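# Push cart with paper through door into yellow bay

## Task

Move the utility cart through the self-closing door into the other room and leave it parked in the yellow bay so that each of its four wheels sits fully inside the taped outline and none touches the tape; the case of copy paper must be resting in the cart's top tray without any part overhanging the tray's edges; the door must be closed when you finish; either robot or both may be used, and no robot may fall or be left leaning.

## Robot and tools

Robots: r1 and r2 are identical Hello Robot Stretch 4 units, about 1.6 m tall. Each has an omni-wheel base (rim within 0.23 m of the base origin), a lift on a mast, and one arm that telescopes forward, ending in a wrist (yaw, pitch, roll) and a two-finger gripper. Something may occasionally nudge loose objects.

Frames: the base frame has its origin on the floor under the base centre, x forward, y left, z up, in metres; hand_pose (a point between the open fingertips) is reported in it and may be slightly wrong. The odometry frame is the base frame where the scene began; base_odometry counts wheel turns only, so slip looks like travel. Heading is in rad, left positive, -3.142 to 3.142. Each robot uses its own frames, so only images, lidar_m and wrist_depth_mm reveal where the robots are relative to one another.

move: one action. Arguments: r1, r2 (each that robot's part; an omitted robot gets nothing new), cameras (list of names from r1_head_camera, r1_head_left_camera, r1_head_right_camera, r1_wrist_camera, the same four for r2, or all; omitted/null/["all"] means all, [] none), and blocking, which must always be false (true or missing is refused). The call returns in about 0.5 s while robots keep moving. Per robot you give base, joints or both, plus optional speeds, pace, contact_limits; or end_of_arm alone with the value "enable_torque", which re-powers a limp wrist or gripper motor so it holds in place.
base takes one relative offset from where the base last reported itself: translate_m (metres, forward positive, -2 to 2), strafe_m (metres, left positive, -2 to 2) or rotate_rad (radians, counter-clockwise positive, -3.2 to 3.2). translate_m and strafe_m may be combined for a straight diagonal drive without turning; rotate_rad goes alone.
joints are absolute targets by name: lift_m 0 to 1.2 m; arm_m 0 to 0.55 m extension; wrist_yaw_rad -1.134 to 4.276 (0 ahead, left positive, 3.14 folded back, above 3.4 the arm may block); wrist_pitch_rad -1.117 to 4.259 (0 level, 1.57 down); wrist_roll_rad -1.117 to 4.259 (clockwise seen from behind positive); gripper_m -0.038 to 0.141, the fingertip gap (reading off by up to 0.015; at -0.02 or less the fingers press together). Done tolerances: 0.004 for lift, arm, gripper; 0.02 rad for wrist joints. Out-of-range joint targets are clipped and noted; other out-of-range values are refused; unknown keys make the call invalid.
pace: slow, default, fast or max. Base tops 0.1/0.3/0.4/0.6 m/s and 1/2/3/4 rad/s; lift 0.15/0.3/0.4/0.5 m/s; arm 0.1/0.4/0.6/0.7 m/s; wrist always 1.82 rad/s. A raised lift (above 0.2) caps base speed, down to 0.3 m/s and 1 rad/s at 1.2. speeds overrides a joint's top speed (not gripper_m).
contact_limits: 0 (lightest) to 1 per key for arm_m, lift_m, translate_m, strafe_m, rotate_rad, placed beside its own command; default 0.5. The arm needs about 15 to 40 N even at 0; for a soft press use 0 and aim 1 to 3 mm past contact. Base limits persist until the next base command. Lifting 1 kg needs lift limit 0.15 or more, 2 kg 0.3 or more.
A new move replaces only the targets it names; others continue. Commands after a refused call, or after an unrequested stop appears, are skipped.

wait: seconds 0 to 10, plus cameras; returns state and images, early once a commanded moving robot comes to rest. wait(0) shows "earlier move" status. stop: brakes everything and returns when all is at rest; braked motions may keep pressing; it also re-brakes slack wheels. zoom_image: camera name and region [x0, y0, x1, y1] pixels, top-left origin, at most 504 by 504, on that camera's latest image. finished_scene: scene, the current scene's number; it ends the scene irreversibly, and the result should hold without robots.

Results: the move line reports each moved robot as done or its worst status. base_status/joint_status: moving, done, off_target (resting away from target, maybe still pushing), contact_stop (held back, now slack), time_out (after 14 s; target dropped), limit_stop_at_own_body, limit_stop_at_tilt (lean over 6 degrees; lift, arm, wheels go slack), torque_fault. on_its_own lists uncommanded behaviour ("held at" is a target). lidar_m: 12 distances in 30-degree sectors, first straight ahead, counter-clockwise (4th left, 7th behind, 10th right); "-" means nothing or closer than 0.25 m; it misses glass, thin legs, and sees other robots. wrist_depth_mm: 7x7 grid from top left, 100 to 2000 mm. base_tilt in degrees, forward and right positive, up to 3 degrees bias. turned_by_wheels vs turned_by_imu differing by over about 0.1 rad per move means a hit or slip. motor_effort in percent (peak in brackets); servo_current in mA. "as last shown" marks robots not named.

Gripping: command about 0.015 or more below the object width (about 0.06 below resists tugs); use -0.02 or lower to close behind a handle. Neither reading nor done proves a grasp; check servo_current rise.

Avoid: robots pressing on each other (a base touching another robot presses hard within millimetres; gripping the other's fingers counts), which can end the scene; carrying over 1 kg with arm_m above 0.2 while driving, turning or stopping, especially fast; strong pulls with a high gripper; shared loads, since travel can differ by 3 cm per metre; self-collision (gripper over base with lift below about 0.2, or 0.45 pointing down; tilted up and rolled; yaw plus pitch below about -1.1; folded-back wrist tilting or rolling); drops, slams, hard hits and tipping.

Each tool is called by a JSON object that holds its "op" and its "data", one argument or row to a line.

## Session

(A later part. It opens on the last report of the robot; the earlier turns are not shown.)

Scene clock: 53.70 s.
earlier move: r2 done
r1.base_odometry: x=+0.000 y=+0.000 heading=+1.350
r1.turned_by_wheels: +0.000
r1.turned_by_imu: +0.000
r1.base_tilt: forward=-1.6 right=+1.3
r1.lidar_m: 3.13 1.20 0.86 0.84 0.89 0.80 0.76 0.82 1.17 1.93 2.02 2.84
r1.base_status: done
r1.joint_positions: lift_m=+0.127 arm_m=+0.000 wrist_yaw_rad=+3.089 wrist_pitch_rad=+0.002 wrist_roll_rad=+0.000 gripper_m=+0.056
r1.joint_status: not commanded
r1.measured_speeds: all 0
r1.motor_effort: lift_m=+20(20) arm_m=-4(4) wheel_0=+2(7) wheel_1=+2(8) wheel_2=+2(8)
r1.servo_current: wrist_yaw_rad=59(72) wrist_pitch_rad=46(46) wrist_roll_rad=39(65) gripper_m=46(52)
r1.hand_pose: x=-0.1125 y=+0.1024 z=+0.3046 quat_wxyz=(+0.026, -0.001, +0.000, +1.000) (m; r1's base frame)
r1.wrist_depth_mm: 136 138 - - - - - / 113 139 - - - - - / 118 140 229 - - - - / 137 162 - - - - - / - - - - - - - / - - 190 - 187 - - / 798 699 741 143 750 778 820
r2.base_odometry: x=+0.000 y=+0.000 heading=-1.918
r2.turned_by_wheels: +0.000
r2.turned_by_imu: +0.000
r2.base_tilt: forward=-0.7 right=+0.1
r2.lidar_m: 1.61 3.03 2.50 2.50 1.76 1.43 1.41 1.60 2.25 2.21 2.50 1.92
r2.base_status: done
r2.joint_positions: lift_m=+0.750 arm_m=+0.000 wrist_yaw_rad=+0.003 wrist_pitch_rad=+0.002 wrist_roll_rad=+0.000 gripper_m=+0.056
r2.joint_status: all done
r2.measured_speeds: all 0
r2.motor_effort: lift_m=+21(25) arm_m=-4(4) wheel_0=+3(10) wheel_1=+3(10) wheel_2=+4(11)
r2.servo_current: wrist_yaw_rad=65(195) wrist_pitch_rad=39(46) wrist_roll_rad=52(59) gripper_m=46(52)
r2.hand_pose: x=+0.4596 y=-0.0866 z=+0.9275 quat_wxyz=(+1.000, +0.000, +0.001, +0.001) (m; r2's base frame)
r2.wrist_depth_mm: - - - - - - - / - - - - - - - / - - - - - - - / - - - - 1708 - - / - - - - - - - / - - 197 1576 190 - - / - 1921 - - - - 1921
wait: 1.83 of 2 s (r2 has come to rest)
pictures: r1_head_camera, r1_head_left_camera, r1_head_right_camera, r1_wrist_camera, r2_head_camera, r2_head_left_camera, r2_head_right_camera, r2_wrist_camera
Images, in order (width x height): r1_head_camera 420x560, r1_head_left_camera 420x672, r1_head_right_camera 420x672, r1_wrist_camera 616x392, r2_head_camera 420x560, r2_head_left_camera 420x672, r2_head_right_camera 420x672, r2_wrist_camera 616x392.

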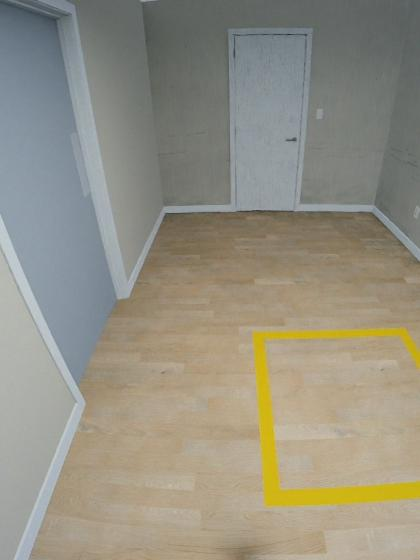

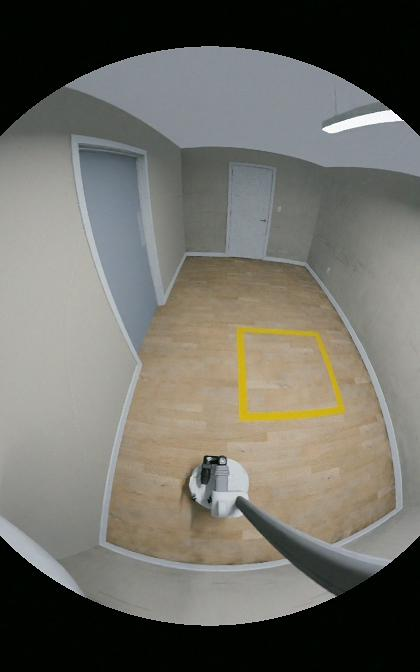

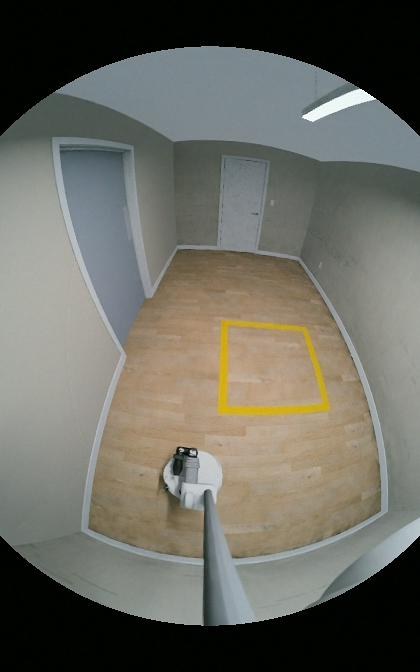

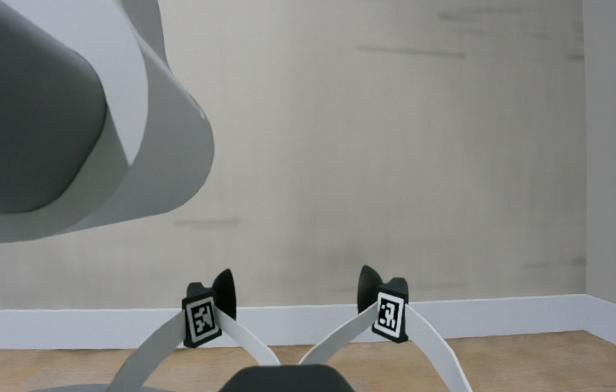

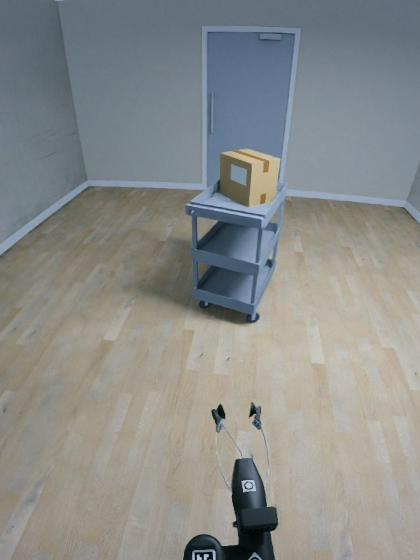

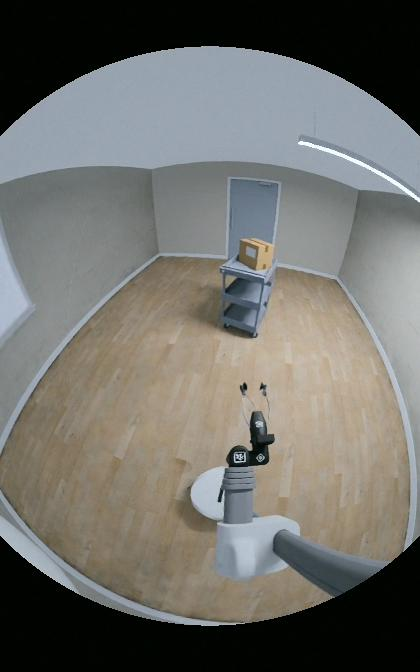

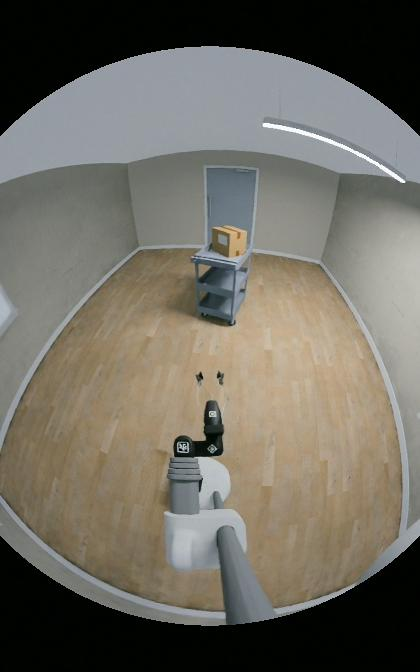

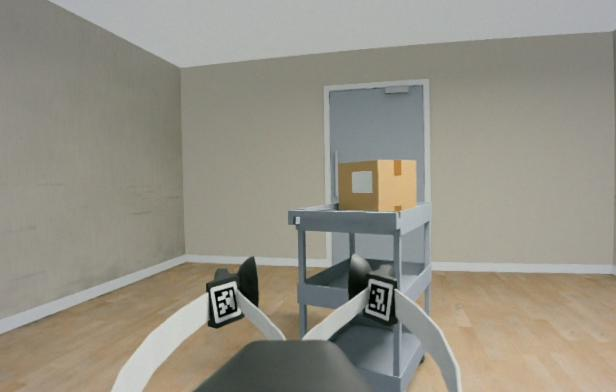

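{"op": "move", "data": {
  "r1": {"base":{"translate_m":1.1},"joints":{"lift_m":0.8,"wrist_yaw_rad":0,"gripper_m":-0.02}},
  "r2": {"base":{"translate_m":0.85,"strafe_m":0.16}},
  "blocking": false,
  "cameras": []
}}

{"op": "wait", "data": {
  "seconds": 6,
  "cameras": []
}}

{"op": "wait", "data": {
  "seconds": 2,
  "cameras": []
}}

{"op": "move", "data": {
  "r1": {"base":{"rotate_rad":1.51}},
  "r2": {"base":{"rotate_rad":-0.35}},
  "blocking": false,
  "cameras": []
}}

{"op": "wait", "data": {
  "seconds": 3,
  "cameras": []
}}

{"op": "wait", "data": {
  "seconds": 2
}}

{"op": "zoom_image", "data": {
  "camera": "r2_head_camera",
  "region": [60, 60, 420, 560]
}}

Scene clock: 87.30 s.
move: r1 moving; r2 moving
r1.base_odometry: x=+0.007 y=+0.031 heading=+1.351
r1.turned_by_wheels: +0.000
r1.turned_by_imu: +0.000
r1.base_tilt: forward=-1.6 right=+1.3
r1.lidar_m: 3.12 1.19 0.88 0.84 0.88 0.81 0.80 0.85 1.20 1.91 1.99 2.78
r1.base_status: translate_m moving
r1.joint_positions: lift_m=+0.164 arm_m=+0.000 wrist_yaw_rad=+2.503 wrist_pitch_rad=+0.002 wrist_roll_rad=+0.000 gripper_m=+0.037
r1.joint_status: lift_m moving; wrist_yaw_rad moving; gripper_m moving
r1.measured_speeds: translate_m=+0.122 strafe_m=+0.001 rotate_rad=+0.001 lift_m=+0.146 arm_m=+0.000 wrist_yaw_rad=-1.818 wrist_pitch_rad=+0.000 wrist_roll_rad=+0.000
r1.motor_effort: lift_m=+26(29) arm_m=-4(4) wheel_0=+5(8) wheel_1=+8(8) wheel_2=-8(8)
r1.servo_current: wrist_yaw_rad=59(111) wrist_pitch_rad=33(46) wrist_roll_rad=39(59) gripper_m=104(104)
r1.hand_pose: x=-0.0085 y=+0.2421 z=+0.3421 quat_wxyz=(+0.314, -0.001, +0.000, +0.949) (m; r1's base frame)
r1.wrist_depth_mm: - - - - - - - / - - - - - - - / - - - - - - - / - - - - - - - / - - - - - - - / - - 190 - 187 - - / - 156 831 158 798 - -
r2.base_odometry: x=-0.005 y=-0.031 heading=-1.918
r2.turned_by_wheels: +0.000
r2.turned_by_imu: +0.001
r2.base_tilt: forward=-0.7 right=+0.1
r2.lidar_m: 1.57 3.06 2.51 2.48 1.75 1.44 1.43 1.61 2.25 2.20 2.52 1.85
r2.base_status: translate_m moving; strafe_m moving
r2.joint_positions: lift_m=+0.750 arm_m=+0.000 wrist_yaw_rad=+0.003 wrist_pitch_rad=+0.002 wrist_roll_rad=+0.000 gripper_m=+0.056
r2.joint_status: not commanded
r2.measured_speeds: translate_m=+0.122 strafe_m=+0.023 rotate_rad=+0.000 lift_m=+0.000 arm_m=+0.000 wrist_yaw_rad=-0.001 wrist_pitch_rad=+0.000 wrist_roll_rad=+0.000
r2.motor_effort: lift_m=+21(21) arm_m=-4(4) wheel_0=+7(10) wheel_1=+8(10) wheel_2=-13(13)
r2.servo_current: wrist_yaw_rad=39(59) wrist_pitch_rad=39(46) wrist_roll_rad=52(52) gripper_m=39(59)
r2.hand_pose: x=+0.4596 y=-0.0866 z=+0.9275 quat_wxyz=(+1.000, +0.000, +0.001, +0.001) (m; r2's base frame)
r2.wrist_depth_mm: - - - - - - - / - - - - - - - / - - - - - - - / - - - - 1708 - - / - - - - - - - / - - 196 1576 190 - - / - 1983 - - - - 1921
pictures: none
No camera images: "cameras" was empty.

Scene clock: 91.17 s.
earlier move: r1 moving; r2 done
r1.base_odometry: x=+0.234 y=+1.043 heading=+1.351
r1.turned_by_wheels: +0.000
r1.turned_by_imu: +0.000
r1.base_tilt: forward=-1.6 right=+1.3
r1.lidar_m: 2.85 1.28 0.93 0.80 0.86 1.21 1.83 1.96 2.03 1.95 2.04 2.86
r1.base_status: translate_m moving
r1.joint_positions: lift_m=+0.800 arm_m=+0.000 wrist_yaw_rad=+0.003 wrist_pitch_rad=+0.002 wrist_roll_rad=+0.000 gripper_m=-0.019
r1.joint_status: all done
r1.measured_speeds: translate_m=+0.128 strafe_m=-0.001 rotate_rad=+0.003 lift_m=+0.000 arm_m=+0.000 wrist_yaw_rad=+0.000 wrist_pitch_rad=+0.000 wrist_roll_rad=+0.000
r1.motor_effort: lift_m=+25(29) arm_m=-4(4) wheel_0=+4(8) wheel_1=+1(8) wheel_2=-1(10)
r1.servo_current: wrist_yaw_rad=46(124) wrist_pitch_rad=33(52) wrist_roll_rad=59(65) gripper_m=52(130)
r1.hand_pose: x=+0.4595 y=-0.0866 z=+0.9771 quat_wxyz=(+1.000, +0.000, +0.001, +0.001) (m; r1's base frame)
r1.wrist_depth_mm: - - - - - - - / - - - - - - - / - - - - - - - / - - - - - - - / - - - - - - - / - - - 198 - - - / - 139 179 184 154 - -
r2.base_odometry: x=-0.139 y=-0.854 heading=-1.918
r2.turned_by_wheels: +0.000
r2.turned_by_imu: +0.001
r2.base_tilt: forward=-0.8 right=+0.1
r2.lidar_m: 0.88 2.68 2.22 2.17 2.47 2.23 2.21 2.48 2.56 2.55 2.82 0.84
r2.base_status: done
r2.joint_positions: lift_m=+0.750 arm_m=+0.000 wrist_yaw_rad=+0.003 wrist_pitch_rad=+0.002 wrist_roll_rad=+0.000 gripper_m=+0.056
r2.joint_status: not commanded
r2.measured_speeds: all 0
r2.motor_effort: lift_m=+21(21) arm_m=-4(4) wheel_0=+3(11) wheel_1=+3(10) wheel_2=-3(14)
r2.servo_current: wrist_yaw_rad=39(59) wrist_pitch_rad=33(46) wrist_roll_rad=52(59) gripper_m=46(59)
r2.hand_pose: x=+0.4596 y=-0.0866 z=+0.9275 quat_wxyz=(+1.000, +0.000, +0.001, +0.001) (m; r2's base frame)
r2.wrist_depth_mm: - - - - - - - / - - - - - - - / - - - - - 931 - / - - - - - 842 891 / - - - - 976 809 569 / - - 195 - 188 647 1042 / - 1983 - - - - 1078
wait: 3.87 of 6 s (r2 has come to rest)
pictures: none
No camera images: "cameras" was empty.

Scene clock: 91.97 s.
earlier move: r1 done
r1.base_odometry: x=+0.240 y=+1.073 heading=+1.351
r1.turned_by_wheels: +0.000
r1.turned_by_imu: +0.000
r1.base_tilt: forward=-1.5 right=+1.3
r1.lidar_m: 2.81 1.28 0.94 0.79 0.87 1.22 1.85 2.01 2.05 1.94 2.05 2.84
r1.base_status: done
r1.joint_positions: lift_m=+0.800 arm_m=+0.000 wrist_yaw_rad=+0.003 wrist_pitch_rad=+0.002 wrist_roll_rad=+0.000 gripper_m=-0.019
r1.joint_status: all done
r1.measured_speeds: all 0
r1.motor_effort: lift_m=+25(29) arm_m=-4(4) wheel_0=+3(8) wheel_1=+2(8) wheel_2=+2(10)
r1.servo_current: wrist_yaw_rad=72(124) wrist_pitch_rad=39(52) wrist_roll_rad=46(65) gripper_m=52(130)
r1.hand_pose: x=+0.4595 y=-0.0866 z=+0.9771 quat_wxyz=(+1.000, +0.000, +0.001, +0.001) (m; r1's base frame)
r1.wrist_depth_mm: - - - - - - - / - - - - - - - / - - - - - - - / - - - - - - - / - - - - - - - / - - - 198 - - - / - 140 180 183 154 - -
r2.base_odometry: x=-0.139 y=-0.854 heading=-1.918
r2.turned_by_wheels: +0.000
r2.turned_by_imu: +0.000
r2.base_tilt: forward=-0.7 right=+0.1
r2.lidar_m: 0.88 2.69 2.22 2.17 2.48 2.24 2.20 2.52 2.55 2.53 2.87 0.86
r2.base_status: done
r2.joint_positions: lift_m=+0.750 arm_m=+0.000 wrist_yaw_rad=+0.003 wrist_pitch_rad=+0.002 wrist_roll_rad=+0.000 gripper_m=+0.056
r2.joint_status: not commanded
r2.measured_speeds: all 0
r2.motor_effort: lift_m=+21(21) arm_m=-4(4) wheel_0=+3(11) wheel_1=+3(10) wheel_2=-3(14)
r2.servo_current: wrist_yaw_rad=39(59) wrist_pitch_rad=39(46) wrist_roll_rad=52(65) gripper_m=46(59)
r2.hand_pose: x=+0.4596 y=-0.0866 z=+0.9275 quat_wxyz=(+1.000, +0.000, +0.001, +0.001) (m; r2's base frame)
r2.wrist_depth_mm: - - - - - - - / - - - - - - - / - - - - - 904 - / - - - - - 842 904 / - - - - 976 820 564 / - - 196 - 189 647 1042 / - 1983 - - - - 1060
wait: 0.80 of 2 s (r1 has come to rest)
pictures: none
No camera images: "cameras" was empty.

Scene clock: 92.47 s.
move: r1 moving; r2 moving
r1.base_odometry: x=+0.240 y=+1.073 heading=+1.602
r1.turned_by_wheels: +0.252
r1.turned_by_imu: +0.252
r1.base_tilt: forward=-1.6 right=+1.3
r1.lidar_m: 1.63 1.02 0.88 0.82 0.99 1.72 1.86 2.18 1.95 1.96 2.30 2.82
r1.base_status: rotate_rad moving
r1.joint_positions: lift_m=+0.800 arm_m=+0.000 wrist_yaw_rad=+0.002 wrist_pitch_rad=+0.002 wrist_roll_rad=+0.000 gripper_m=-0.019
r1.joint_status: not commanded
r1.measured_speeds: translate_m=+0.000 strafe_m=-0.001 rotate_rad=+0.980 lift_m=+0.000 arm_m=+0.000 wrist_yaw_rad=+0.000 wrist_pitch_rad=+0.000 wrist_roll_rad=+0.000
r1.motor_effort: lift_m=+25(25) arm_m=-4(4) wheel_0=-9(9) wheel_1=-10(10) wheel_2=-7(7)
r1.servo_current: wrist_yaw_rad=33(59) wrist_pitch_rad=46(52) wrist_roll_rad=52(59) gripper_m=52(52)
r1.hand_pose: x=+0.4595 y=-0.0867 z=+0.9771 quat_wxyz=(+1.000, +0.000, +0.001, +0.001) (m; r1's base frame)
r1.wrist_depth_mm: - - - - - - - / 917 - - - - - - / 917 - - - - - - / 931 - - - - - - / 917 - - - - - - / 931 - 185 198 - - - / 931 133 171 180 154 - -
r2.base_odometry: x=-0.139 y=-0.854 heading=-2.156
r2.turned_by_wheels: -0.238
r2.turned_by_imu: -0.231
r2.base_tilt: forward=-0.7 right=+0.1
r2.lidar_m: 0.86 3.30 2.33 2.17 2.24 2.36 2.22 2.28 2.69 2.55 2.61 0.88
r2.base_status: rotate_rad moving
r2.joint_positions: lift_m=+0.750 arm_m=+0.000 wrist_yaw_rad=+0.003 wrist_pitch_rad=+0.002 wrist_roll_rad=+0.000 gripper_m=+0.056
r2.joint_status: not commanded
r2.measured_speeds: translate_m=-0.001 strafe_m=+0.001 rotate_rad=-0.699 lift_m=+0.000 arm_m=+0.000 wrist_yaw_rad=-0.002 wrist_pitch_rad=+0.000 wrist_roll_rad=+0.000
r2.motor_effort: lift_m=+21(21) arm_m=-4(4) wheel_0=+4(10) wheel_1=+4(11) wheel_2=+6(11)
r2.servo_current: wrist_yaw_rad=39(59) wrist_pitch_rad=39(46) wrist_roll_rad=39(65) gripper_m=52(52)
r2.hand_pose: x=+0.4595 y=-0.0866 z=+0.9275 quat_wxyz=(+1.000, +0.000, +0.001, +0.001) (m; r2's base frame)
r2.wrist_depth_mm: - - - - - - - / - - - - - - - / - - - - - - - / - - - - 904 - - / - - - 1042 904 - - / - - 196 - 188 - - / - 1921 - - - - 1983
pictures: none
No camera images: "cameras" was empty.

Scene clock: 93.10 s.
earlier move: r1 moving; r2 done
r1.base_odometry: x=+0.240 y=+1.073 heading=+2.499
r1.turned_by_wheels: +0.897
r1.turned_by_imu: +0.901
r1.base_tilt: forward=-1.6 right=+1.3
r1.lidar_m: 0.92 0.80 0.90 1.32 1.85 2.03 2.01 1.96 2.13 2.87 2.30 1.18
r1.base_status: rotate_rad moving
r1.joint_positions: lift_m=+0.800 arm_m=+0.000 wrist_yaw_rad=+0.002 wrist_pitch_rad=+0.002 wrist_roll_rad=+0.000 gripper_m=-0.019
r1.joint_status: not commanded
r1.measured_speeds: translate_m=+0.000 strafe_m=-0.001 rotate_rad=+1.238 lift_m=+0.000 arm_m=+0.000 wrist_yaw_rad=+0.000 wrist_pitch_rad=+0.000 wrist_roll_rad=+0.000
r1.motor_effort: lift_m=+24(25) arm_m=-4(4) wheel_0=-1(9) wheel_1=-2(10) wheel_2=-1(8)
r1.servo_current: wrist_yaw_rad=39(59) wrist_pitch_rad=52(52) wrist_roll_rad=46(72) gripper_m=52(59)
r1.hand_pose: x=+0.4595 y=-0.0867 z=+0.9771 quat_wxyz=(+1.000, +0.000, +0.001, +0.001) (m; r1's base frame)
r1.wrist_depth_mm: - - - - - 960 - / - - - - - 960 - / - - - - - 976 - / - - - - - 976 - / - - - - - 960 - / - - 183 198 170 960 - / - 132 163 147 144 946 -
r2.base_odometry: x=-0.139 y=-0.854 heading=-2.267
r2.turned_by_wheels: -0.111
r2.turned_by_imu: -0.108
r2.base_tilt: forward=-0.6 right=+0.1
r2.lidar_m: 0.86 3.64 2.43 2.18 2.19 2.45 2.22 2.21 2.73 2.54 2.55 0.93
r2.base_status: done
r2.joint_positions: lift_m=+0.750 arm_m=+0.000 wrist_yaw_rad=+0.003 wrist_pitch_rad=+0.002 wrist_roll_rad=+0.000 gripper_m=+0.056
r2.joint_status: not commanded
r2.measured_speeds: all 0
r2.motor_effort: lift_m=+21(21) arm_m=-4(4) wheel_0=+4(10) wheel_1=+3(11) wheel_2=+5(11)
r2.servo_current: wrist_yaw_rad=39(59) wrist_pitch_rad=39(46) wrist_roll_rad=39(65) gripper_m=52(52)
r2.hand_pose: x=+0.4595 y=-0.0867 z=+0.9275 quat_wxyz=(+1.000, +0.000, +0.001, +0.001) (m; r2's base frame)
r2.wrist_depth_mm: - - - - - - - / - - - - - - - / - - - - - - - / - - - 976 - - - / - - 1078 960 - - - / - - 193 171 189 - - / - 1983 - - - - 1983
wait: 0.63 of 3 s (r2 has come to rest)
pictures: none
No camera images: "cameras" was empty.

Scene clock: 94.00 s.
earlier move: r1 done
r1.base_odometry: x=+0.240 y=+1.073 heading=+2.861
r1.turned_by_wheels: +0.362
r1.turned_by_imu: +0.364
r1.base_tilt: forward=-1.6 right=+1.3
r1.lidar_m: 0.81 0.84 1.12 1.86 1.91 2.09 1.96 2.03 2.69 2.85 1.27 0.96
r1.base_status: done
r1.joint_positions: lift_m=+0.800 arm_m=+0.000 wrist_yaw_rad=+0.002 wrist_pitch_rad=+0.002 wrist_roll_rad=+0.000 gripper_m=-0.019
r1.joint_status: not commanded
r1.measured_speeds: all 0
r1.motor_effort: lift_m=+24(25) arm_m=-4(4) wheel_0=-2(9) wheel_1=-1(10) wheel_2=+1(8)
r1.servo_current: wrist_yaw_rad=52(59) wrist_pitch_rad=39(52) wrist_roll_rad=52(72) gripper_m=52(59)
r1.hand_pose: x=+0.4595 y=-0.0867 z=+0.9771 quat_wxyz=(+1.000, +0.000, +0.001, +0.001) (m; r1's base frame)
r1.wrist_depth_mm: - 603 - - - - - / - 597 - - - - - / - 609 - - - - - / - - 661 - - - - / - - 668 - - - - / - - 187 198 171 - - / - 139 163 147 144 - -
r2.base_odometry: x=-0.139 y=-0.854 heading=-2.267
r2.turned_by_wheels: +0.000
r2.turned_by_imu: +0.000
r2.base_tilt: forward=-0.7 right=+0.0
r2.lidar_m: 0.86 3.62 2.43 2.18 2.19 2.47 2.22 2.23 2.75 2.54 2.56 0.88
r2.base_status: done
r2.joint_positions: lift_m=+0.750 arm_m=+0.000 wrist_yaw_rad=+0.003 wrist_pitch_rad=+0.002 wrist_roll_rad=+0.000 gripper_m=+0.056
r2.joint_status: not commanded
r2.measured_speeds: all 0
r2.motor_effort: lift_m=+21(21) arm_m=-4(4) wheel_0=+4(10) wheel_1=+2(11) wheel_2=+5(11)
r2.servo_current: wrist_yaw_rad=52(59) wrist_pitch_rad=39(46) wrist_roll_rad=46(65) gripper_m=59(59)
r2.hand_pose: x=+0.4595 y=-0.0867 z=+0.9275 quat_wxyz=(+1.000, +0.000, +0.001, +0.001) (m; r2's base frame)
r2.wrist_depth_mm: - - - - - - - / - - - - - - - / - - - - - - - / - - - 960 - - - / - - 1078 976 - - - / - - 192 171 189 - - / - 1921 - - - - 1921
wait: 0.90 of 2 s (r1 has come to rest)
pictures: r1_head_camera, r1_head_left_camera, r1_head_right_camera, r1_wrist_camera, r2_head_camera, r2_head_left_camera, r2_head_right_camera, r2_wrist_camera
Images, in order (width x height): r1_head_camera 420x560, r1_head_left_camera 420x672, r1_head_right_camera 420x672, r1_wrist_camera 616x392, r2_head_camera 420x560, r2_head_left_camera 420x672, r2_head_right_camera 420x672, r2_wrist_camera 616x392.

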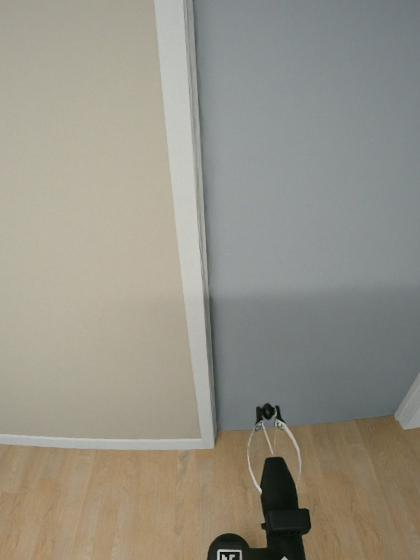

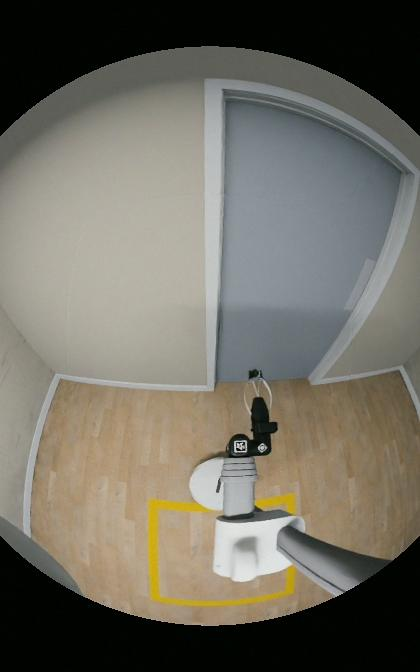

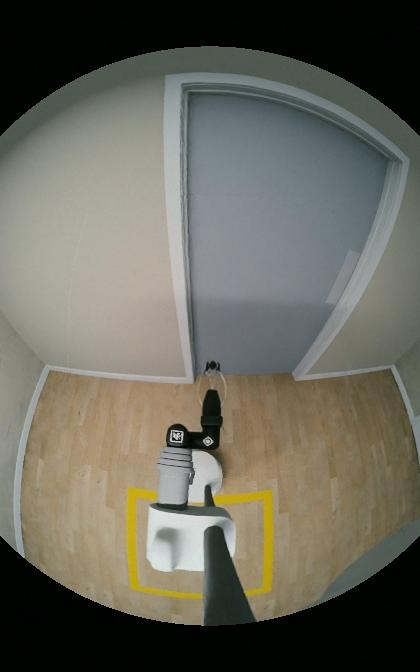

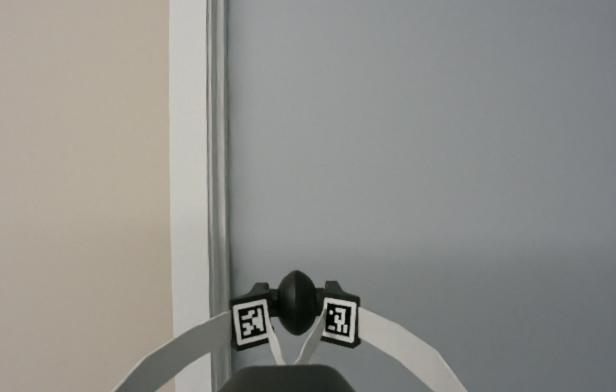

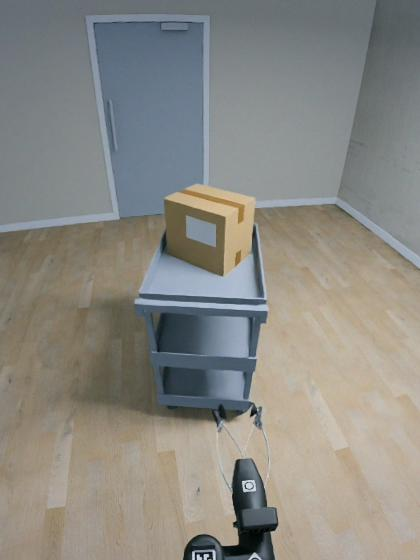

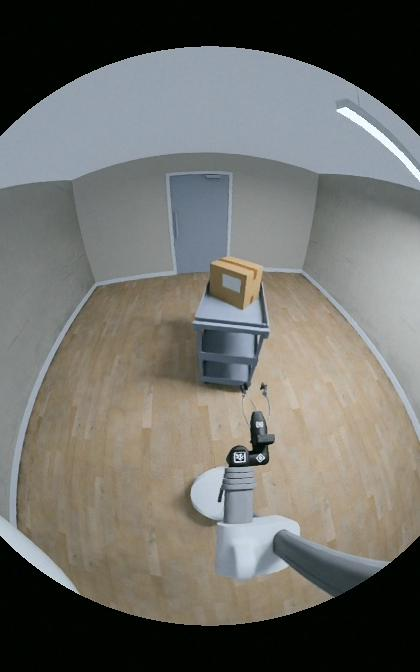

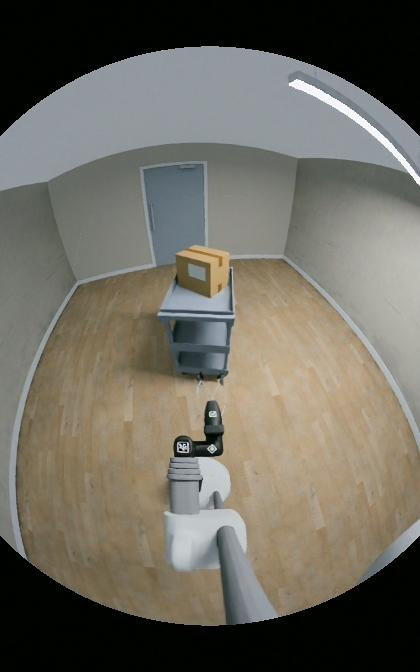

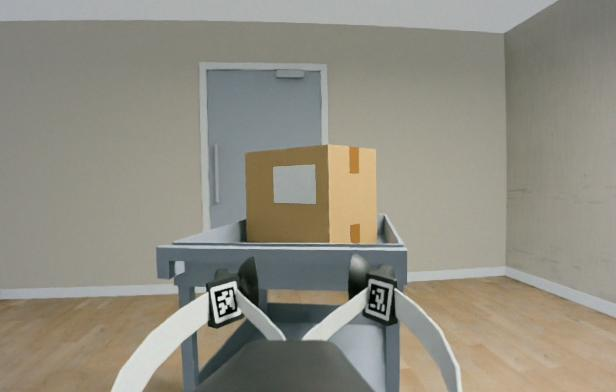

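Scaled by 1.008 from the camera's 420x560 image, which has a finer 1200x1600 frame.

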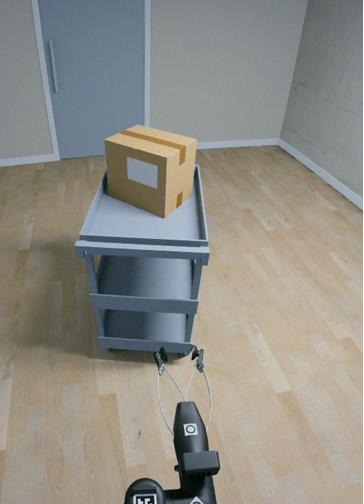

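{"op": "zoom_image", "data": {
  "camera": "r2_wrist_camera",
  "region": [140, 200, 440, 320]
}}

{"op": "zoom_image", "data": {
  "camera": "r2_head_camera",
  "region": [120, 260, 300, 440]
}}

{"op": "move", "data": {
  "r1": {"base":{"strafe_m":-0.47}},
  "blocking": false,
  "cameras": []
}}

{"op": "wait", "data": {
  "seconds": 5,
  "cameras": ["r1_head_camera","r1_head_right_camera"]
}}

Scaled by 1.680.

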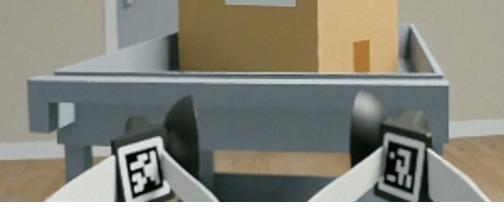

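Scaled by 2.800 from the camera's 420x560 image, which has a finer 1200x1600 frame.

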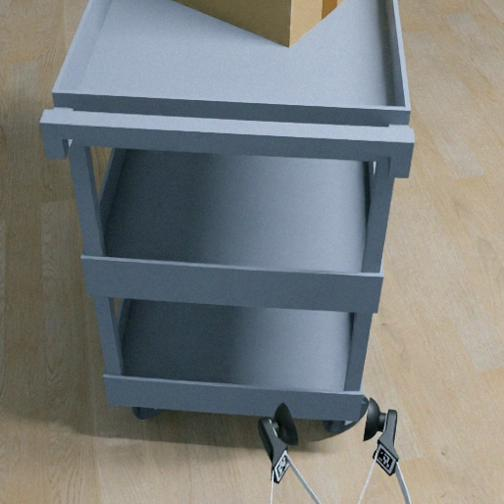

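Scene clock: 103.37 s.
move: r1 moving
r1.base_odometry: x=+0.250 y=+1.108 heading=+2.861
r1.turned_by_wheels: +0.000
r1.turned_by_imu: +0.000
r1.base_tilt: forward=-1.6 right=+1.3
r1.lidar_m: 0.81 0.86 1.11 1.89 1.96 2.07 1.94 2.02 2.68 2.81 1.25 0.96
r1.base_status: strafe_m moving
r1.joint_positions: lift_m=+0.800 arm_m=+0.000 wrist_yaw_rad=+0.002 wrist_pitch_rad=+0.002 wrist_roll_rad=+0.000 gripper_m=-0.019
r1.joint_status: not commanded
r1.measured_speeds: translate_m=-0.001 strafe_m=-0.140 rotate_rad=+0.006 lift_m=+0.000 arm_m=+0.000 wrist_yaw_rad=+0.000 wrist_pitch_rad=+0.000 wrist_roll_rad=+0.000
r1.motor_effort: lift_m=+24(25) arm_m=-4(4) wheel_0=+10(12) wheel_1=-8(9) wheel_2=+1(1)
r1.servo_current: wrist_yaw_rad=59(65) wrist_pitch_rad=39(52) wrist_roll_rad=59(59) gripper_m=52(59)
r1.hand_pose: x=+0.4595 y=-0.0867 z=+0.9771 quat_wxyz=(+1.000, +0.000, +0.001, +0.001) (m; r1's base frame)
r1.wrist_depth_mm: - 591 661 - - - - / - 603 654 - - - - / - 597 654 - - - - / - 615 661 - - - - / - 609 661 - - - - / - 609 187 198 171 - - / - 140 163 146 144 - -
r2: as last shown
r2.base_tilt: forward=-0.7 right=+0.1
r2.lidar_m: 0.85 3.59 2.45 2.16 2.19 2.47 2.20 2.22 2.77 2.54 2.55 0.92
r2.motor_effort: lift_m=+21(21) arm_m=-4(4) wheel_0=+4(4) wheel_1=+2(3) wheel_2=+5(5)
r2.servo_current: wrist_yaw_rad=52(52) wrist_pitch_rad=33(46) wrist_roll_rad=39(65) gripper_m=52(52)
r2.wrist_depth_mm: - - - - - - - / - - - - - - - / - - - - - - - / - - - 960 - - - / - - 1078 946 - - - / - - 193 171 189 - - / - 1983 - - - - 1921
pictures: none
No camera images: "cameras" was empty.

Scene clock: 105.77 s.
earlier move: r1 done
r1.base_odometry: x=+0.371 y=+1.525 heading=+2.861
r1.turned_by_wheels: +0.000
r1.turned_by_imu: -0.003
r1.base_tilt: forward=-1.6 right=+1.3
r1.lidar_m: 0.92 0.93 1.19 2.32 2.40 2.04 1.92 2.01 2.51 2.37 1.27 0.98
r1.base_status: done
r1.joint_positions: lift_m=+0.800 arm_m=+0.000 wrist_yaw_rad=+0.002 wrist_pitch_rad=+0.002 wrist_roll_rad=+0.000 gripper_m=-0.019
r1.joint_status: not commanded
r1.measured_speeds: all 0
r1.motor_effort: lift_m=+24(25) arm_m=-4(4) wheel_0=+1(12) wheel_1=+0(11) wheel_2=+0(2)
r1.servo_current: wrist_yaw_rad=65(65) wrist_pitch_rad=39(52) wrist_roll_rad=33(72) gripper_m=52(59)
r1.hand_pose: x=+0.4595 y=-0.0867 z=+0.9772 quat_wxyz=(+1.000, +0.000, +0.001, +0.001) (m; r1's base frame)
r1.wrist_depth_mm: - - - - - 732 - / - - - - - 732 - / - - - - - 741 - / - - - - - 750 - / - - - - - 707 - / - - 182 198 171 715 - / - 132 163 146 144 668 -
r2.base_odometry: x=-0.139 y=-0.854 heading=-2.267
r2.turned_by_wheels: +0.000
r2.turned_by_imu: +0.000
r2.base_tilt: forward=-0.7 right=+0.1
r2.lidar_m: 0.85 3.62 2.45 2.18 2.19 2.47 2.22 2.24 2.74 2.53 2.57 0.90
r2.base_status: not commanded
r2.joint_positions: lift_m=+0.750 arm_m=+0.000 wrist_yaw_rad=+0.003 wrist_pitch_rad=+0.002 wrist_roll_rad=+0.000 gripper_m=+0.056
r2.joint_status: not commanded
r2.measured_speeds: all 0
r2.motor_effort: lift_m=+21(21) arm_m=-4(4) wheel_0=+4(4) wheel_1=+2(3) wheel_2=+4(5)
r2.servo_current: wrist_yaw_rad=52(59) wrist_pitch_rad=33(46) wrist_roll_rad=52(65) gripper_m=46(59)
r2.hand_pose: x=+0.4595 y=-0.0867 z=+0.9275 quat_wxyz=(+1.000, +0.000, +0.001, +0.001) (m; r2's base frame)
r2.wrist_depth_mm: - - - - - - - / - - - - - - - / - - - - - - - / - - - 960 - - - / - - 1078 960 - - - / - - 192 171 189 - - / - 1921 - - - - 1921
wait: 2.40 of 5 s (r1 has come to rest)
pictures: r1_head_camera, r1_head_right_camera
Images, in order (width x height): r1_head_camera 420x560, r1_head_right_camera 420x672.

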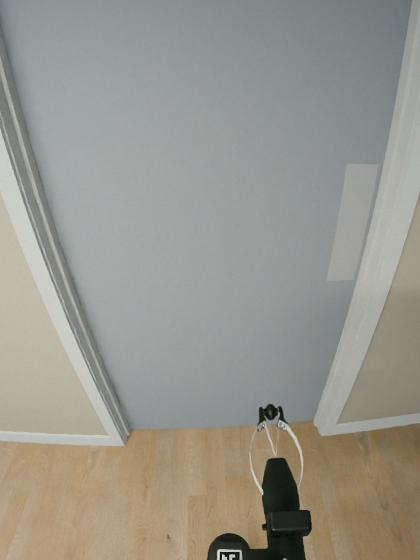

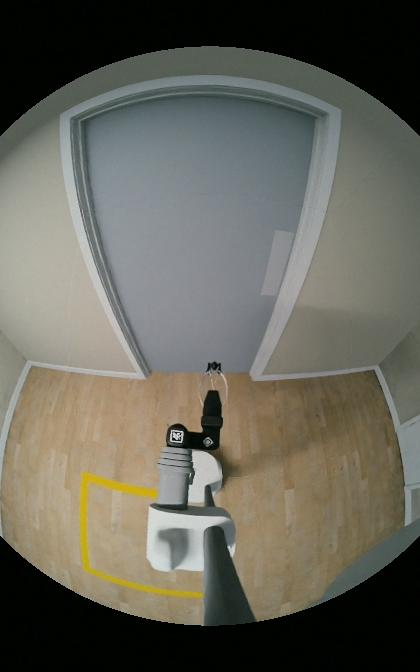

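{"op": "move", "data": {
  "r2": {"base":{"strafe_m":0.035,"translate_m":0.15},"joints":{"lift_m":0.68,"wrist_roll_rad":1.571,"gripper_m":0.14}},
  "blocking": false,
  "cameras": []
}}

{"op": "wait", "data": {
  "seconds": 2.5,
  "cameras": []
}}

{"op": "wait", "data": {
  "seconds": 0.5,
  "cameras": ["r2_head_camera","r2_wrist_camera"]
}}

{"op": "zoom_image", "data": {
  "camera": "r2_head_camera",
  "region": [100, 260, 320, 520]
}}

Scene clock: 118.70 s.
move: r2 moving
r1: as last shown
r1.turned_by_imu: +0.000
r1.base_tilt: forward=-1.6 right=+1.2
r1.lidar_m: 0.92 0.96 1.14 2.33 2.39 2.04 1.93 2.01 2.53 2.38 1.28 0.96
r1.motor_effort: lift_m=+24(24) arm_m=-4(4) wheel_0=+1(1) wheel_1=+0(1) wheel_2=+0(0)
r1.servo_current: wrist_yaw_rad=46(59) wrist_pitch_rad=39(52) wrist_roll_rad=46(72) gripper_m=52(59)
r1.wrist_depth_mm: - - - - - 732 - / - - - - - 741 - / - - - - - 732 - / - - - - - 741 - / - - - - - 723 - / - - 183 198 170 715 - / - 133 163 146 144 683 -
r2.base_odometry: x=-0.153 y=-0.882 heading=-2.267
r2.turned_by_wheels: +0.000
r2.turned_by_imu: +0.001
r2.base_tilt: forward=-0.7 right=+0.1
r2.lidar_m: 0.83 3.57 2.44 2.16 2.18 2.48 2.24 2.26 2.79 2.55 2.60 0.84
r2.base_status: translate_m moving; strafe_m moving
r2.joint_positions: lift_m=+0.713 arm_m=+0.000 wrist_yaw_rad=+0.003 wrist_pitch_rad=+0.002 wrist_roll_rad=+0.589 gripper_m=+0.075
r2.joint_status: lift_m moving; wrist_roll_rad moving; gripper_m moving
r2.measured_speeds: translate_m=+0.121 strafe_m=+0.028 rotate_rad=-0.004 lift_m=-0.141 arm_m=+0.000 wrist_yaw_rad=+0.000 wrist_pitch_rad=+0.000 wrist_roll_rad=+1.820
r2.motor_effort: lift_m=+14(22) arm_m=-3(4) wheel_0=+8(8) wheel_1=+9(10) wheel_2=-12(13)
r2.servo_current: wrist_yaw_rad=46(52) wrist_pitch_rad=46(46) wrist_roll_rad=85(85) gripper_m=85(85)
r2.hand_pose: x=+0.4595 y=-0.0867 z=+0.8903 quat_wxyz=(+0.957, +0.290, +0.001, +0.001) (m; r2's base frame)
r2.wrist_depth_mm: - - - - - - - / - - - - - - - / - - - 976 - - - / - - - 917 1008 - - / - - - 676 654 - 1708 / - - 189 1281 186 1618 1397 / - - - - - 661 1182
pictures: none
No camera images: "cameras" was empty.

Scene clock: 120.03 s.
earlier move: r2 done
r1.base_odometry: x=+0.371 y=+1.525 heading=+2.861
r1.turned_by_wheels: +0.000
r1.turned_by_imu: +0.000
r1.base_tilt: forward=-1.6 right=+1.2
r1.lidar_m: 0.91 0.94 1.15 2.32 2.41 2.05 1.92 2.01 2.52 2.36 1.29 0.97
r1.base_status: not commanded
r1.joint_positions: lift_m=+0.800 arm_m=+0.000 wrist_yaw_rad=+0.002 wrist_pitch_rad=+0.002 wrist_roll_rad=+0.000 gripper_m=-0.019
r1.joint_status: not commanded
r1.measured_speeds: all 0
r1.motor_effort: lift_m=+24(24) arm_m=-4(4) wheel_0=+1(2) wheel_1=+0(1) wheel_2=+0(0)
r1.servo_current: wrist_yaw_rad=59(65) wrist_pitch_rad=46(52) wrist_roll_rad=52(78) gripper_m=52(59)
r1.hand_pose: x=+0.4595 y=-0.0867 z=+0.9772 quat_wxyz=(+1.000, +0.000, +0.001, +0.001) (m; r1's base frame)
r1.wrist_depth_mm: - - - - - 732 - / - - - - - 732 - / - - - - - 732 - / - - - - - 732 - / - - - - - 723 - / - - 183 198 170 707 - / - 133 163 146 143 683 -
r2.base_odometry: x=-0.208 y=-0.991 heading=-2.267
r2.turned_by_wheels: +0.000
r2.turned_by_imu: +0.000
r2.base_tilt: forward=-0.7 right=+0.0
r2.lidar_m: 0.69 3.46 2.42 2.18 2.18 2.62 2.36 2.40 2.81 2.57 2.56 0.75
r2.base_status: done
r2.joint_positions: lift_m=+0.680 arm_m=+0.000 wrist_yaw_rad=+0.003 wrist_pitch_rad=+0.002 wrist_roll_rad=+1.569 gripper_m=+0.140
r2.joint_status: all done
r2.measured_speeds: all 0
r2.motor_effort: lift_m=+14(22) arm_m=-4(4) wheel_0=+3(9) wheel_1=+3(10) wheel_2=-4(13)
r2.servo_current: wrist_yaw_rad=52(59) wrist_pitch_rad=39(46) wrist_roll_rad=39(98) gripper_m=52(104)
r2.hand_pose: x=+0.4595 y=-0.0867 z=+0.8581 quat_wxyz=(+0.708, +0.706, +0.001, +0.000) (m; r2's base frame)
r2.wrist_depth_mm: - - - - - 1661 1182 / - - - - - 1618 1098 / - - - 535 - - 539 / - - 809 549 - 544 549 / - - 917 559 - 559 564 / - - - 569 - 574 580 / - - - - - 1708 1078
wait: 1.33 of 2.5 s (r2 has come to rest)
pictures: none
No camera images: "cameras" was empty.

Scene clock: 120.53 s.
r1.base_odometry: x=+0.371 y=+1.525 heading=+2.861
r1.turned_by_wheels: +0.000
r1.turned_by_imu: +0.000
r1.base_tilt: forward=-1.6 right=+1.3
r1.lidar_m: 0.92 0.95 1.19 2.33 2.41 2.07 1.93 2.00 2.54 2.38 1.25 0.97
r1.base_status: not commanded
r1.joint_positions: lift_m=+0.800 arm_m=+0.000 wrist_yaw_rad=+0.002 wrist_pitch_rad=+0.002 wrist_roll_rad=+0.000 gripper_m=-0.019
r1.joint_status: not commanded
r1.measured_speeds: all 0
r1.motor_effort: lift_m=+24(24) arm_m=-4(4) wheel_0=+1(2) wheel_1=+0(1) wheel_2=+0(0)
r1.servo_current: wrist_yaw_rad=39(65) wrist_pitch_rad=46(52) wrist_roll_rad=52(78) gripper_m=52(59)
r1.hand_pose: x=+0.4595 y=-0.0867 z=+0.9772 quat_wxyz=(+1.000, +0.000, +0.001, +0.001) (m; r1's base frame)
r1.wrist_depth_mm: - - - - - 741 - / - - - - - 732 - / - - - - - 732 - / - - - - - 732 - / - - - - - 707 - / - - 183 198 171 715 - / - 133 163 147 144 691 -
r2.base_odometry: x=-0.208 y=-0.991 heading=-2.267
r2.turned_by_wheels: +0.000
r2.turned_by_imu: +0.000
r2.base_tilt: forward=-0.7 right=+0.1
r2.lidar_m: 0.72 3.46 2.43 2.18 2.19 2.63 2.36 2.40 2.80 2.56 2.55 0.73
r2.base_status: done
r2.joint_positions: lift_m=+0.680 arm_m=+0.000 wrist_yaw_rad=+0.003 wrist_pitch_rad=+0.002 wrist_roll_rad=+1.569 gripper_m=+0.140
r2.joint_status: all done
r2.measured_speeds: all 0
r2.motor_effort: lift_m=+14(22) arm_m=-4(4) wheel_0=+3(9) wheel_1=+3(10) wheel_2=-4(13)
r2.servo_current: wrist_yaw_rad=46(59) wrist_pitch_rad=46(46) wrist_roll_rad=46(98) gripper_m=52(104)
r2.hand_pose: x=+0.4595 y=-0.0867 z=+0.8581 quat_wxyz=(+0.708, +0.706, +0.001, +0.000) (m; r2's base frame)
r2.wrist_depth_mm: - - - - - 1708 1182 / - - - - - 1576 1118 / - - - 535 - - 530 / - - 809 549 - 549 549 / - - 917 564 - 559 559 / - - - 569 - 569 585 / - - - - - 1708 1078
wait: 0.50 s; at rest by 0.27 s
pictures: r2_head_camera, r2_wrist_camera
Images, in order (width x height): r2_head_camera 420x560, r2_wrist_camera 616x392.

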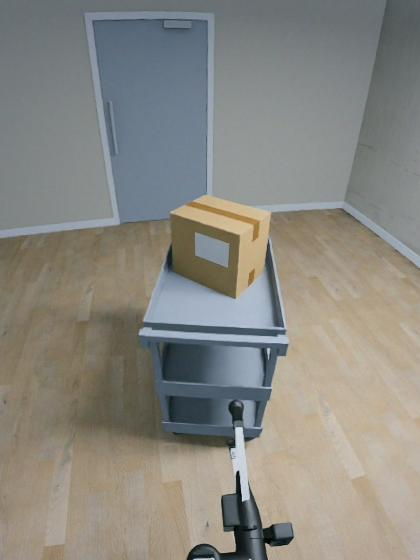

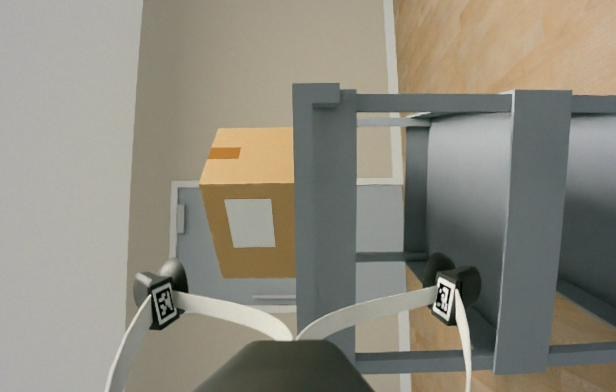

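Scaled by 1.938 from the camera's 420x560 image, which has a finer 1200x1600 frame.

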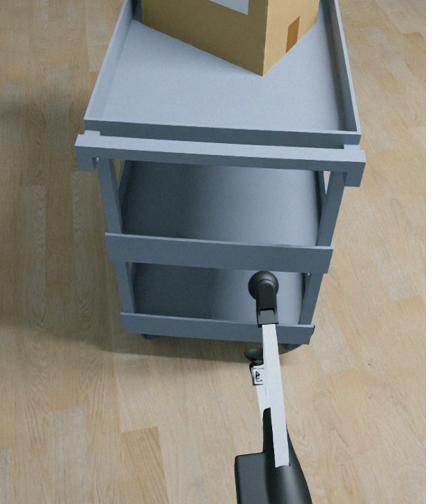

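{"op": "move", "data": {
  "r2": {"base":{"translate_m":0.30},"joints":{"lift_m":0.665},"contact_limits":{"translate_m":0.3}},
  "blocking": false,
  "cameras": []
}}

{"op": "wait", "data": {
  "seconds": 2.5,
  "cameras": ["r2_head_camera","r2_wrist_camera"]
}}

{"op": "zoom_image", "data": {
  "camera": "r2_head_camera",
  "region": [100, 300, 320, 560]
}}

Scene clock: 129.30 s.
move: r2 moving
r1: as last shown
r1.lidar_m: 0.91 0.95 1.17 2.32 2.40 2.05 1.93 2.02 2.50 2.37 1.31 0.97
r1.motor_effort: lift_m=+24(24) arm_m=-4(4) wheel_0=+2(2) wheel_1=+0(1) wheel_2=+0(0)
r1.servo_current: wrist_yaw_rad=52(65) wrist_pitch_rad=39(46) wrist_roll_rad=39(65) gripper_m=52(59)
r1.wrist_depth_mm: - - - - - 732 - / - - - - - 732 - / - - - - - 732 - / - - - - - 741 - / - - - - - 707 - / - - 183 198 171 715 - / - 133 163 147 144 691 -
r2.base_odometry: x=-0.228 y=-1.015 heading=-2.267
r2.turned_by_wheels: +0.000
r2.turned_by_imu: +0.001
r2.base_tilt: forward=-0.7 right=+0.1
r2.lidar_m: 0.68 3.43 2.41 2.17 2.17 2.68 2.39 2.42 2.80 2.54 2.55 0.69
r2.base_status: translate_m moving
r2.joint_positions: lift_m=+0.665 arm_m=+0.000 wrist_yaw_rad=+0.003 wrist_pitch_rad=+0.002 wrist_roll_rad=+1.569 gripper_m=+0.140
r2.joint_status: lift_m moving
r2.measured_speeds: translate_m=+0.120 strafe_m=-0.001 rotate_rad=+0.000 lift_m=+0.000 arm_m=+0.000 wrist_yaw_rad=+0.000 wrist_pitch_rad=+0.000 wrist_roll_rad=+0.000
r2.motor_effort: lift_m=+15(17) arm_m=-4(4) wheel_0=+8(10) wheel_1=+7(8) wheel_2=-12(13)
r2.servo_current: wrist_yaw_rad=39(59) wrist_pitch_rad=39(46) wrist_roll_rad=46(52) gripper_m=46(59)
r2.contact_limits: translate_m 0.3
r2.hand_pose: x=+0.4595 y=-0.0867 z=+0.8431 quat_wxyz=(+0.708, +0.706, +0.001, +0.000) (m; r2's base frame)
r2.wrist_depth_mm: - - - - - 1661 1160 / - - - - - 1576 1042 / - - 917 508 - - 508 / - - 759 521 - 517 517 / - - 866 530 - 530 535 / - - - 539 - 544 549 / - - - - - 559 559
pictures: none
No camera images: "cameras" was empty.

Scene clock: 131.30 s.
earlier move: r2 done
r1.base_odometry: x=+0.371 y=+1.525 heading=+2.861
r1.turned_by_wheels: +0.000
r1.turned_by_imu: +0.000
r1.base_tilt: forward=-1.6 right=+1.3
r1.lidar_m: 0.92 0.93 1.14 2.31 2.38 2.04 1.93 1.99 2.50 2.38 1.28 0.98
r1.base_status: not commanded
r1.joint_positions: lift_m=+0.800 arm_m=+0.000 wrist_yaw_rad=+0.002 wrist_pitch_rad=+0.002 wrist_roll_rad=+0.000 gripper_m=-0.019
r1.joint_status: not commanded
r1.measured_speeds: all 0
r1.motor_effort: lift_m=+24(24) arm_m=-4(4) wheel_0=+1(2) wheel_1=+0(1) wheel_2=+0(0)
r1.servo_current: wrist_yaw_rad=72(72) wrist_pitch_rad=39(52) wrist_roll_rad=46(65) gripper_m=59(59)
r1.hand_pose: x=+0.4595 y=-0.0867 z=+0.9772 quat_wxyz=(+1.000, +0.000, +0.001, +0.001) (m; r1's base frame)
r1.wrist_depth_mm: - - - - - 732 - / - - - - - 732 - / - - - - - 741 - / - - - - - 723 - / - - - - - 707 - / - - 183 198 170 707 - / - 132 163 146 144 691 -
r2.base_odometry: x=-0.400 y=-1.221 heading=-2.267
r2.turned_by_wheels: +0.000
r2.turned_by_imu: +0.001
r2.base_tilt: forward=-0.6 right=+0.0
r2.lidar_m: 0.42 0.46 2.50 2.25 2.26 2.81 2.66 2.70 2.77 2.49 2.53 0.42
r2.base_status: done
r2.joint_positions: lift_m=+0.665 arm_m=+0.000 wrist_yaw_rad=+0.003 wrist_pitch_rad=+0.002 wrist_roll_rad=+1.569 gripper_m=+0.140
r2.joint_status: all done
r2.measured_speeds: all 0
r2.motor_effort: lift_m=+14(17) arm_m=-4(4) wheel_0=+3(11) wheel_1=+4(8) wheel_2=-4(14)
r2.servo_current: wrist_yaw_rad=39(65) wrist_pitch_rad=33(46) wrist_roll_rad=59(65) gripper_m=59(59)
r2.contact_limits: translate_m 0.3
r2.hand_pose: x=+0.4595 y=-0.0867 z=+0.8431 quat_wxyz=(+0.708, +0.706, +0.001, +0.000) (m; r2's base frame)
r2.wrist_depth_mm: - - - 227 236 1336 382 / - - - 238 240 1464 - / - - 521 242 245 - - / - 504 477 248 250 - - / - - 530 253 256 798 - / - - 216 197 257 187 - / - - - - - 1808 -
wait: 2.00 of 2.5 s (r2 has come to rest)
pictures: r2_head_camera, r2_wrist_camera
Images, in order (width x height): r2_head_camera 420x560, r2_wrist_camera 616x392.

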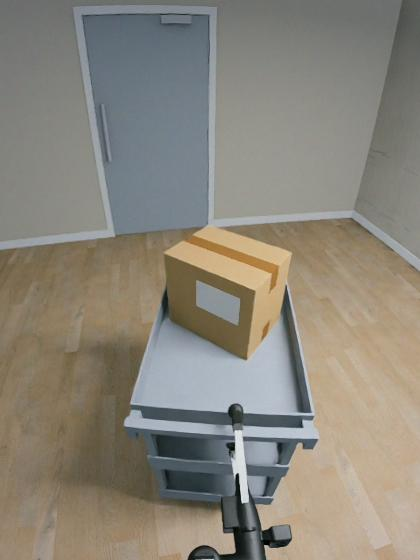

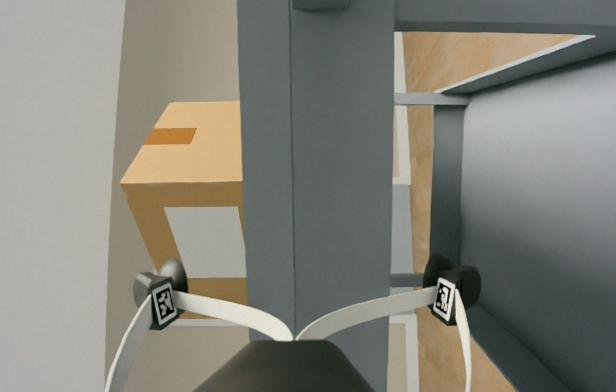

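Scaled by 1.938 from the camera's 420x560 image, which has a finer 1200x1600 frame.

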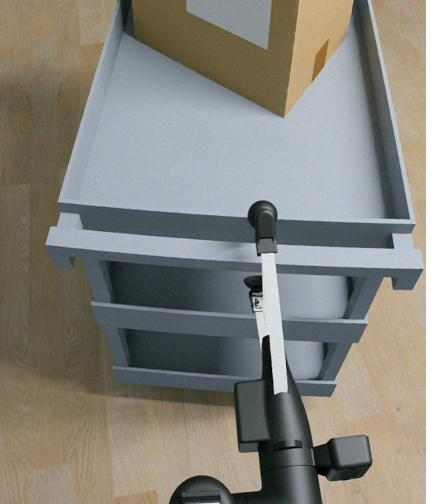

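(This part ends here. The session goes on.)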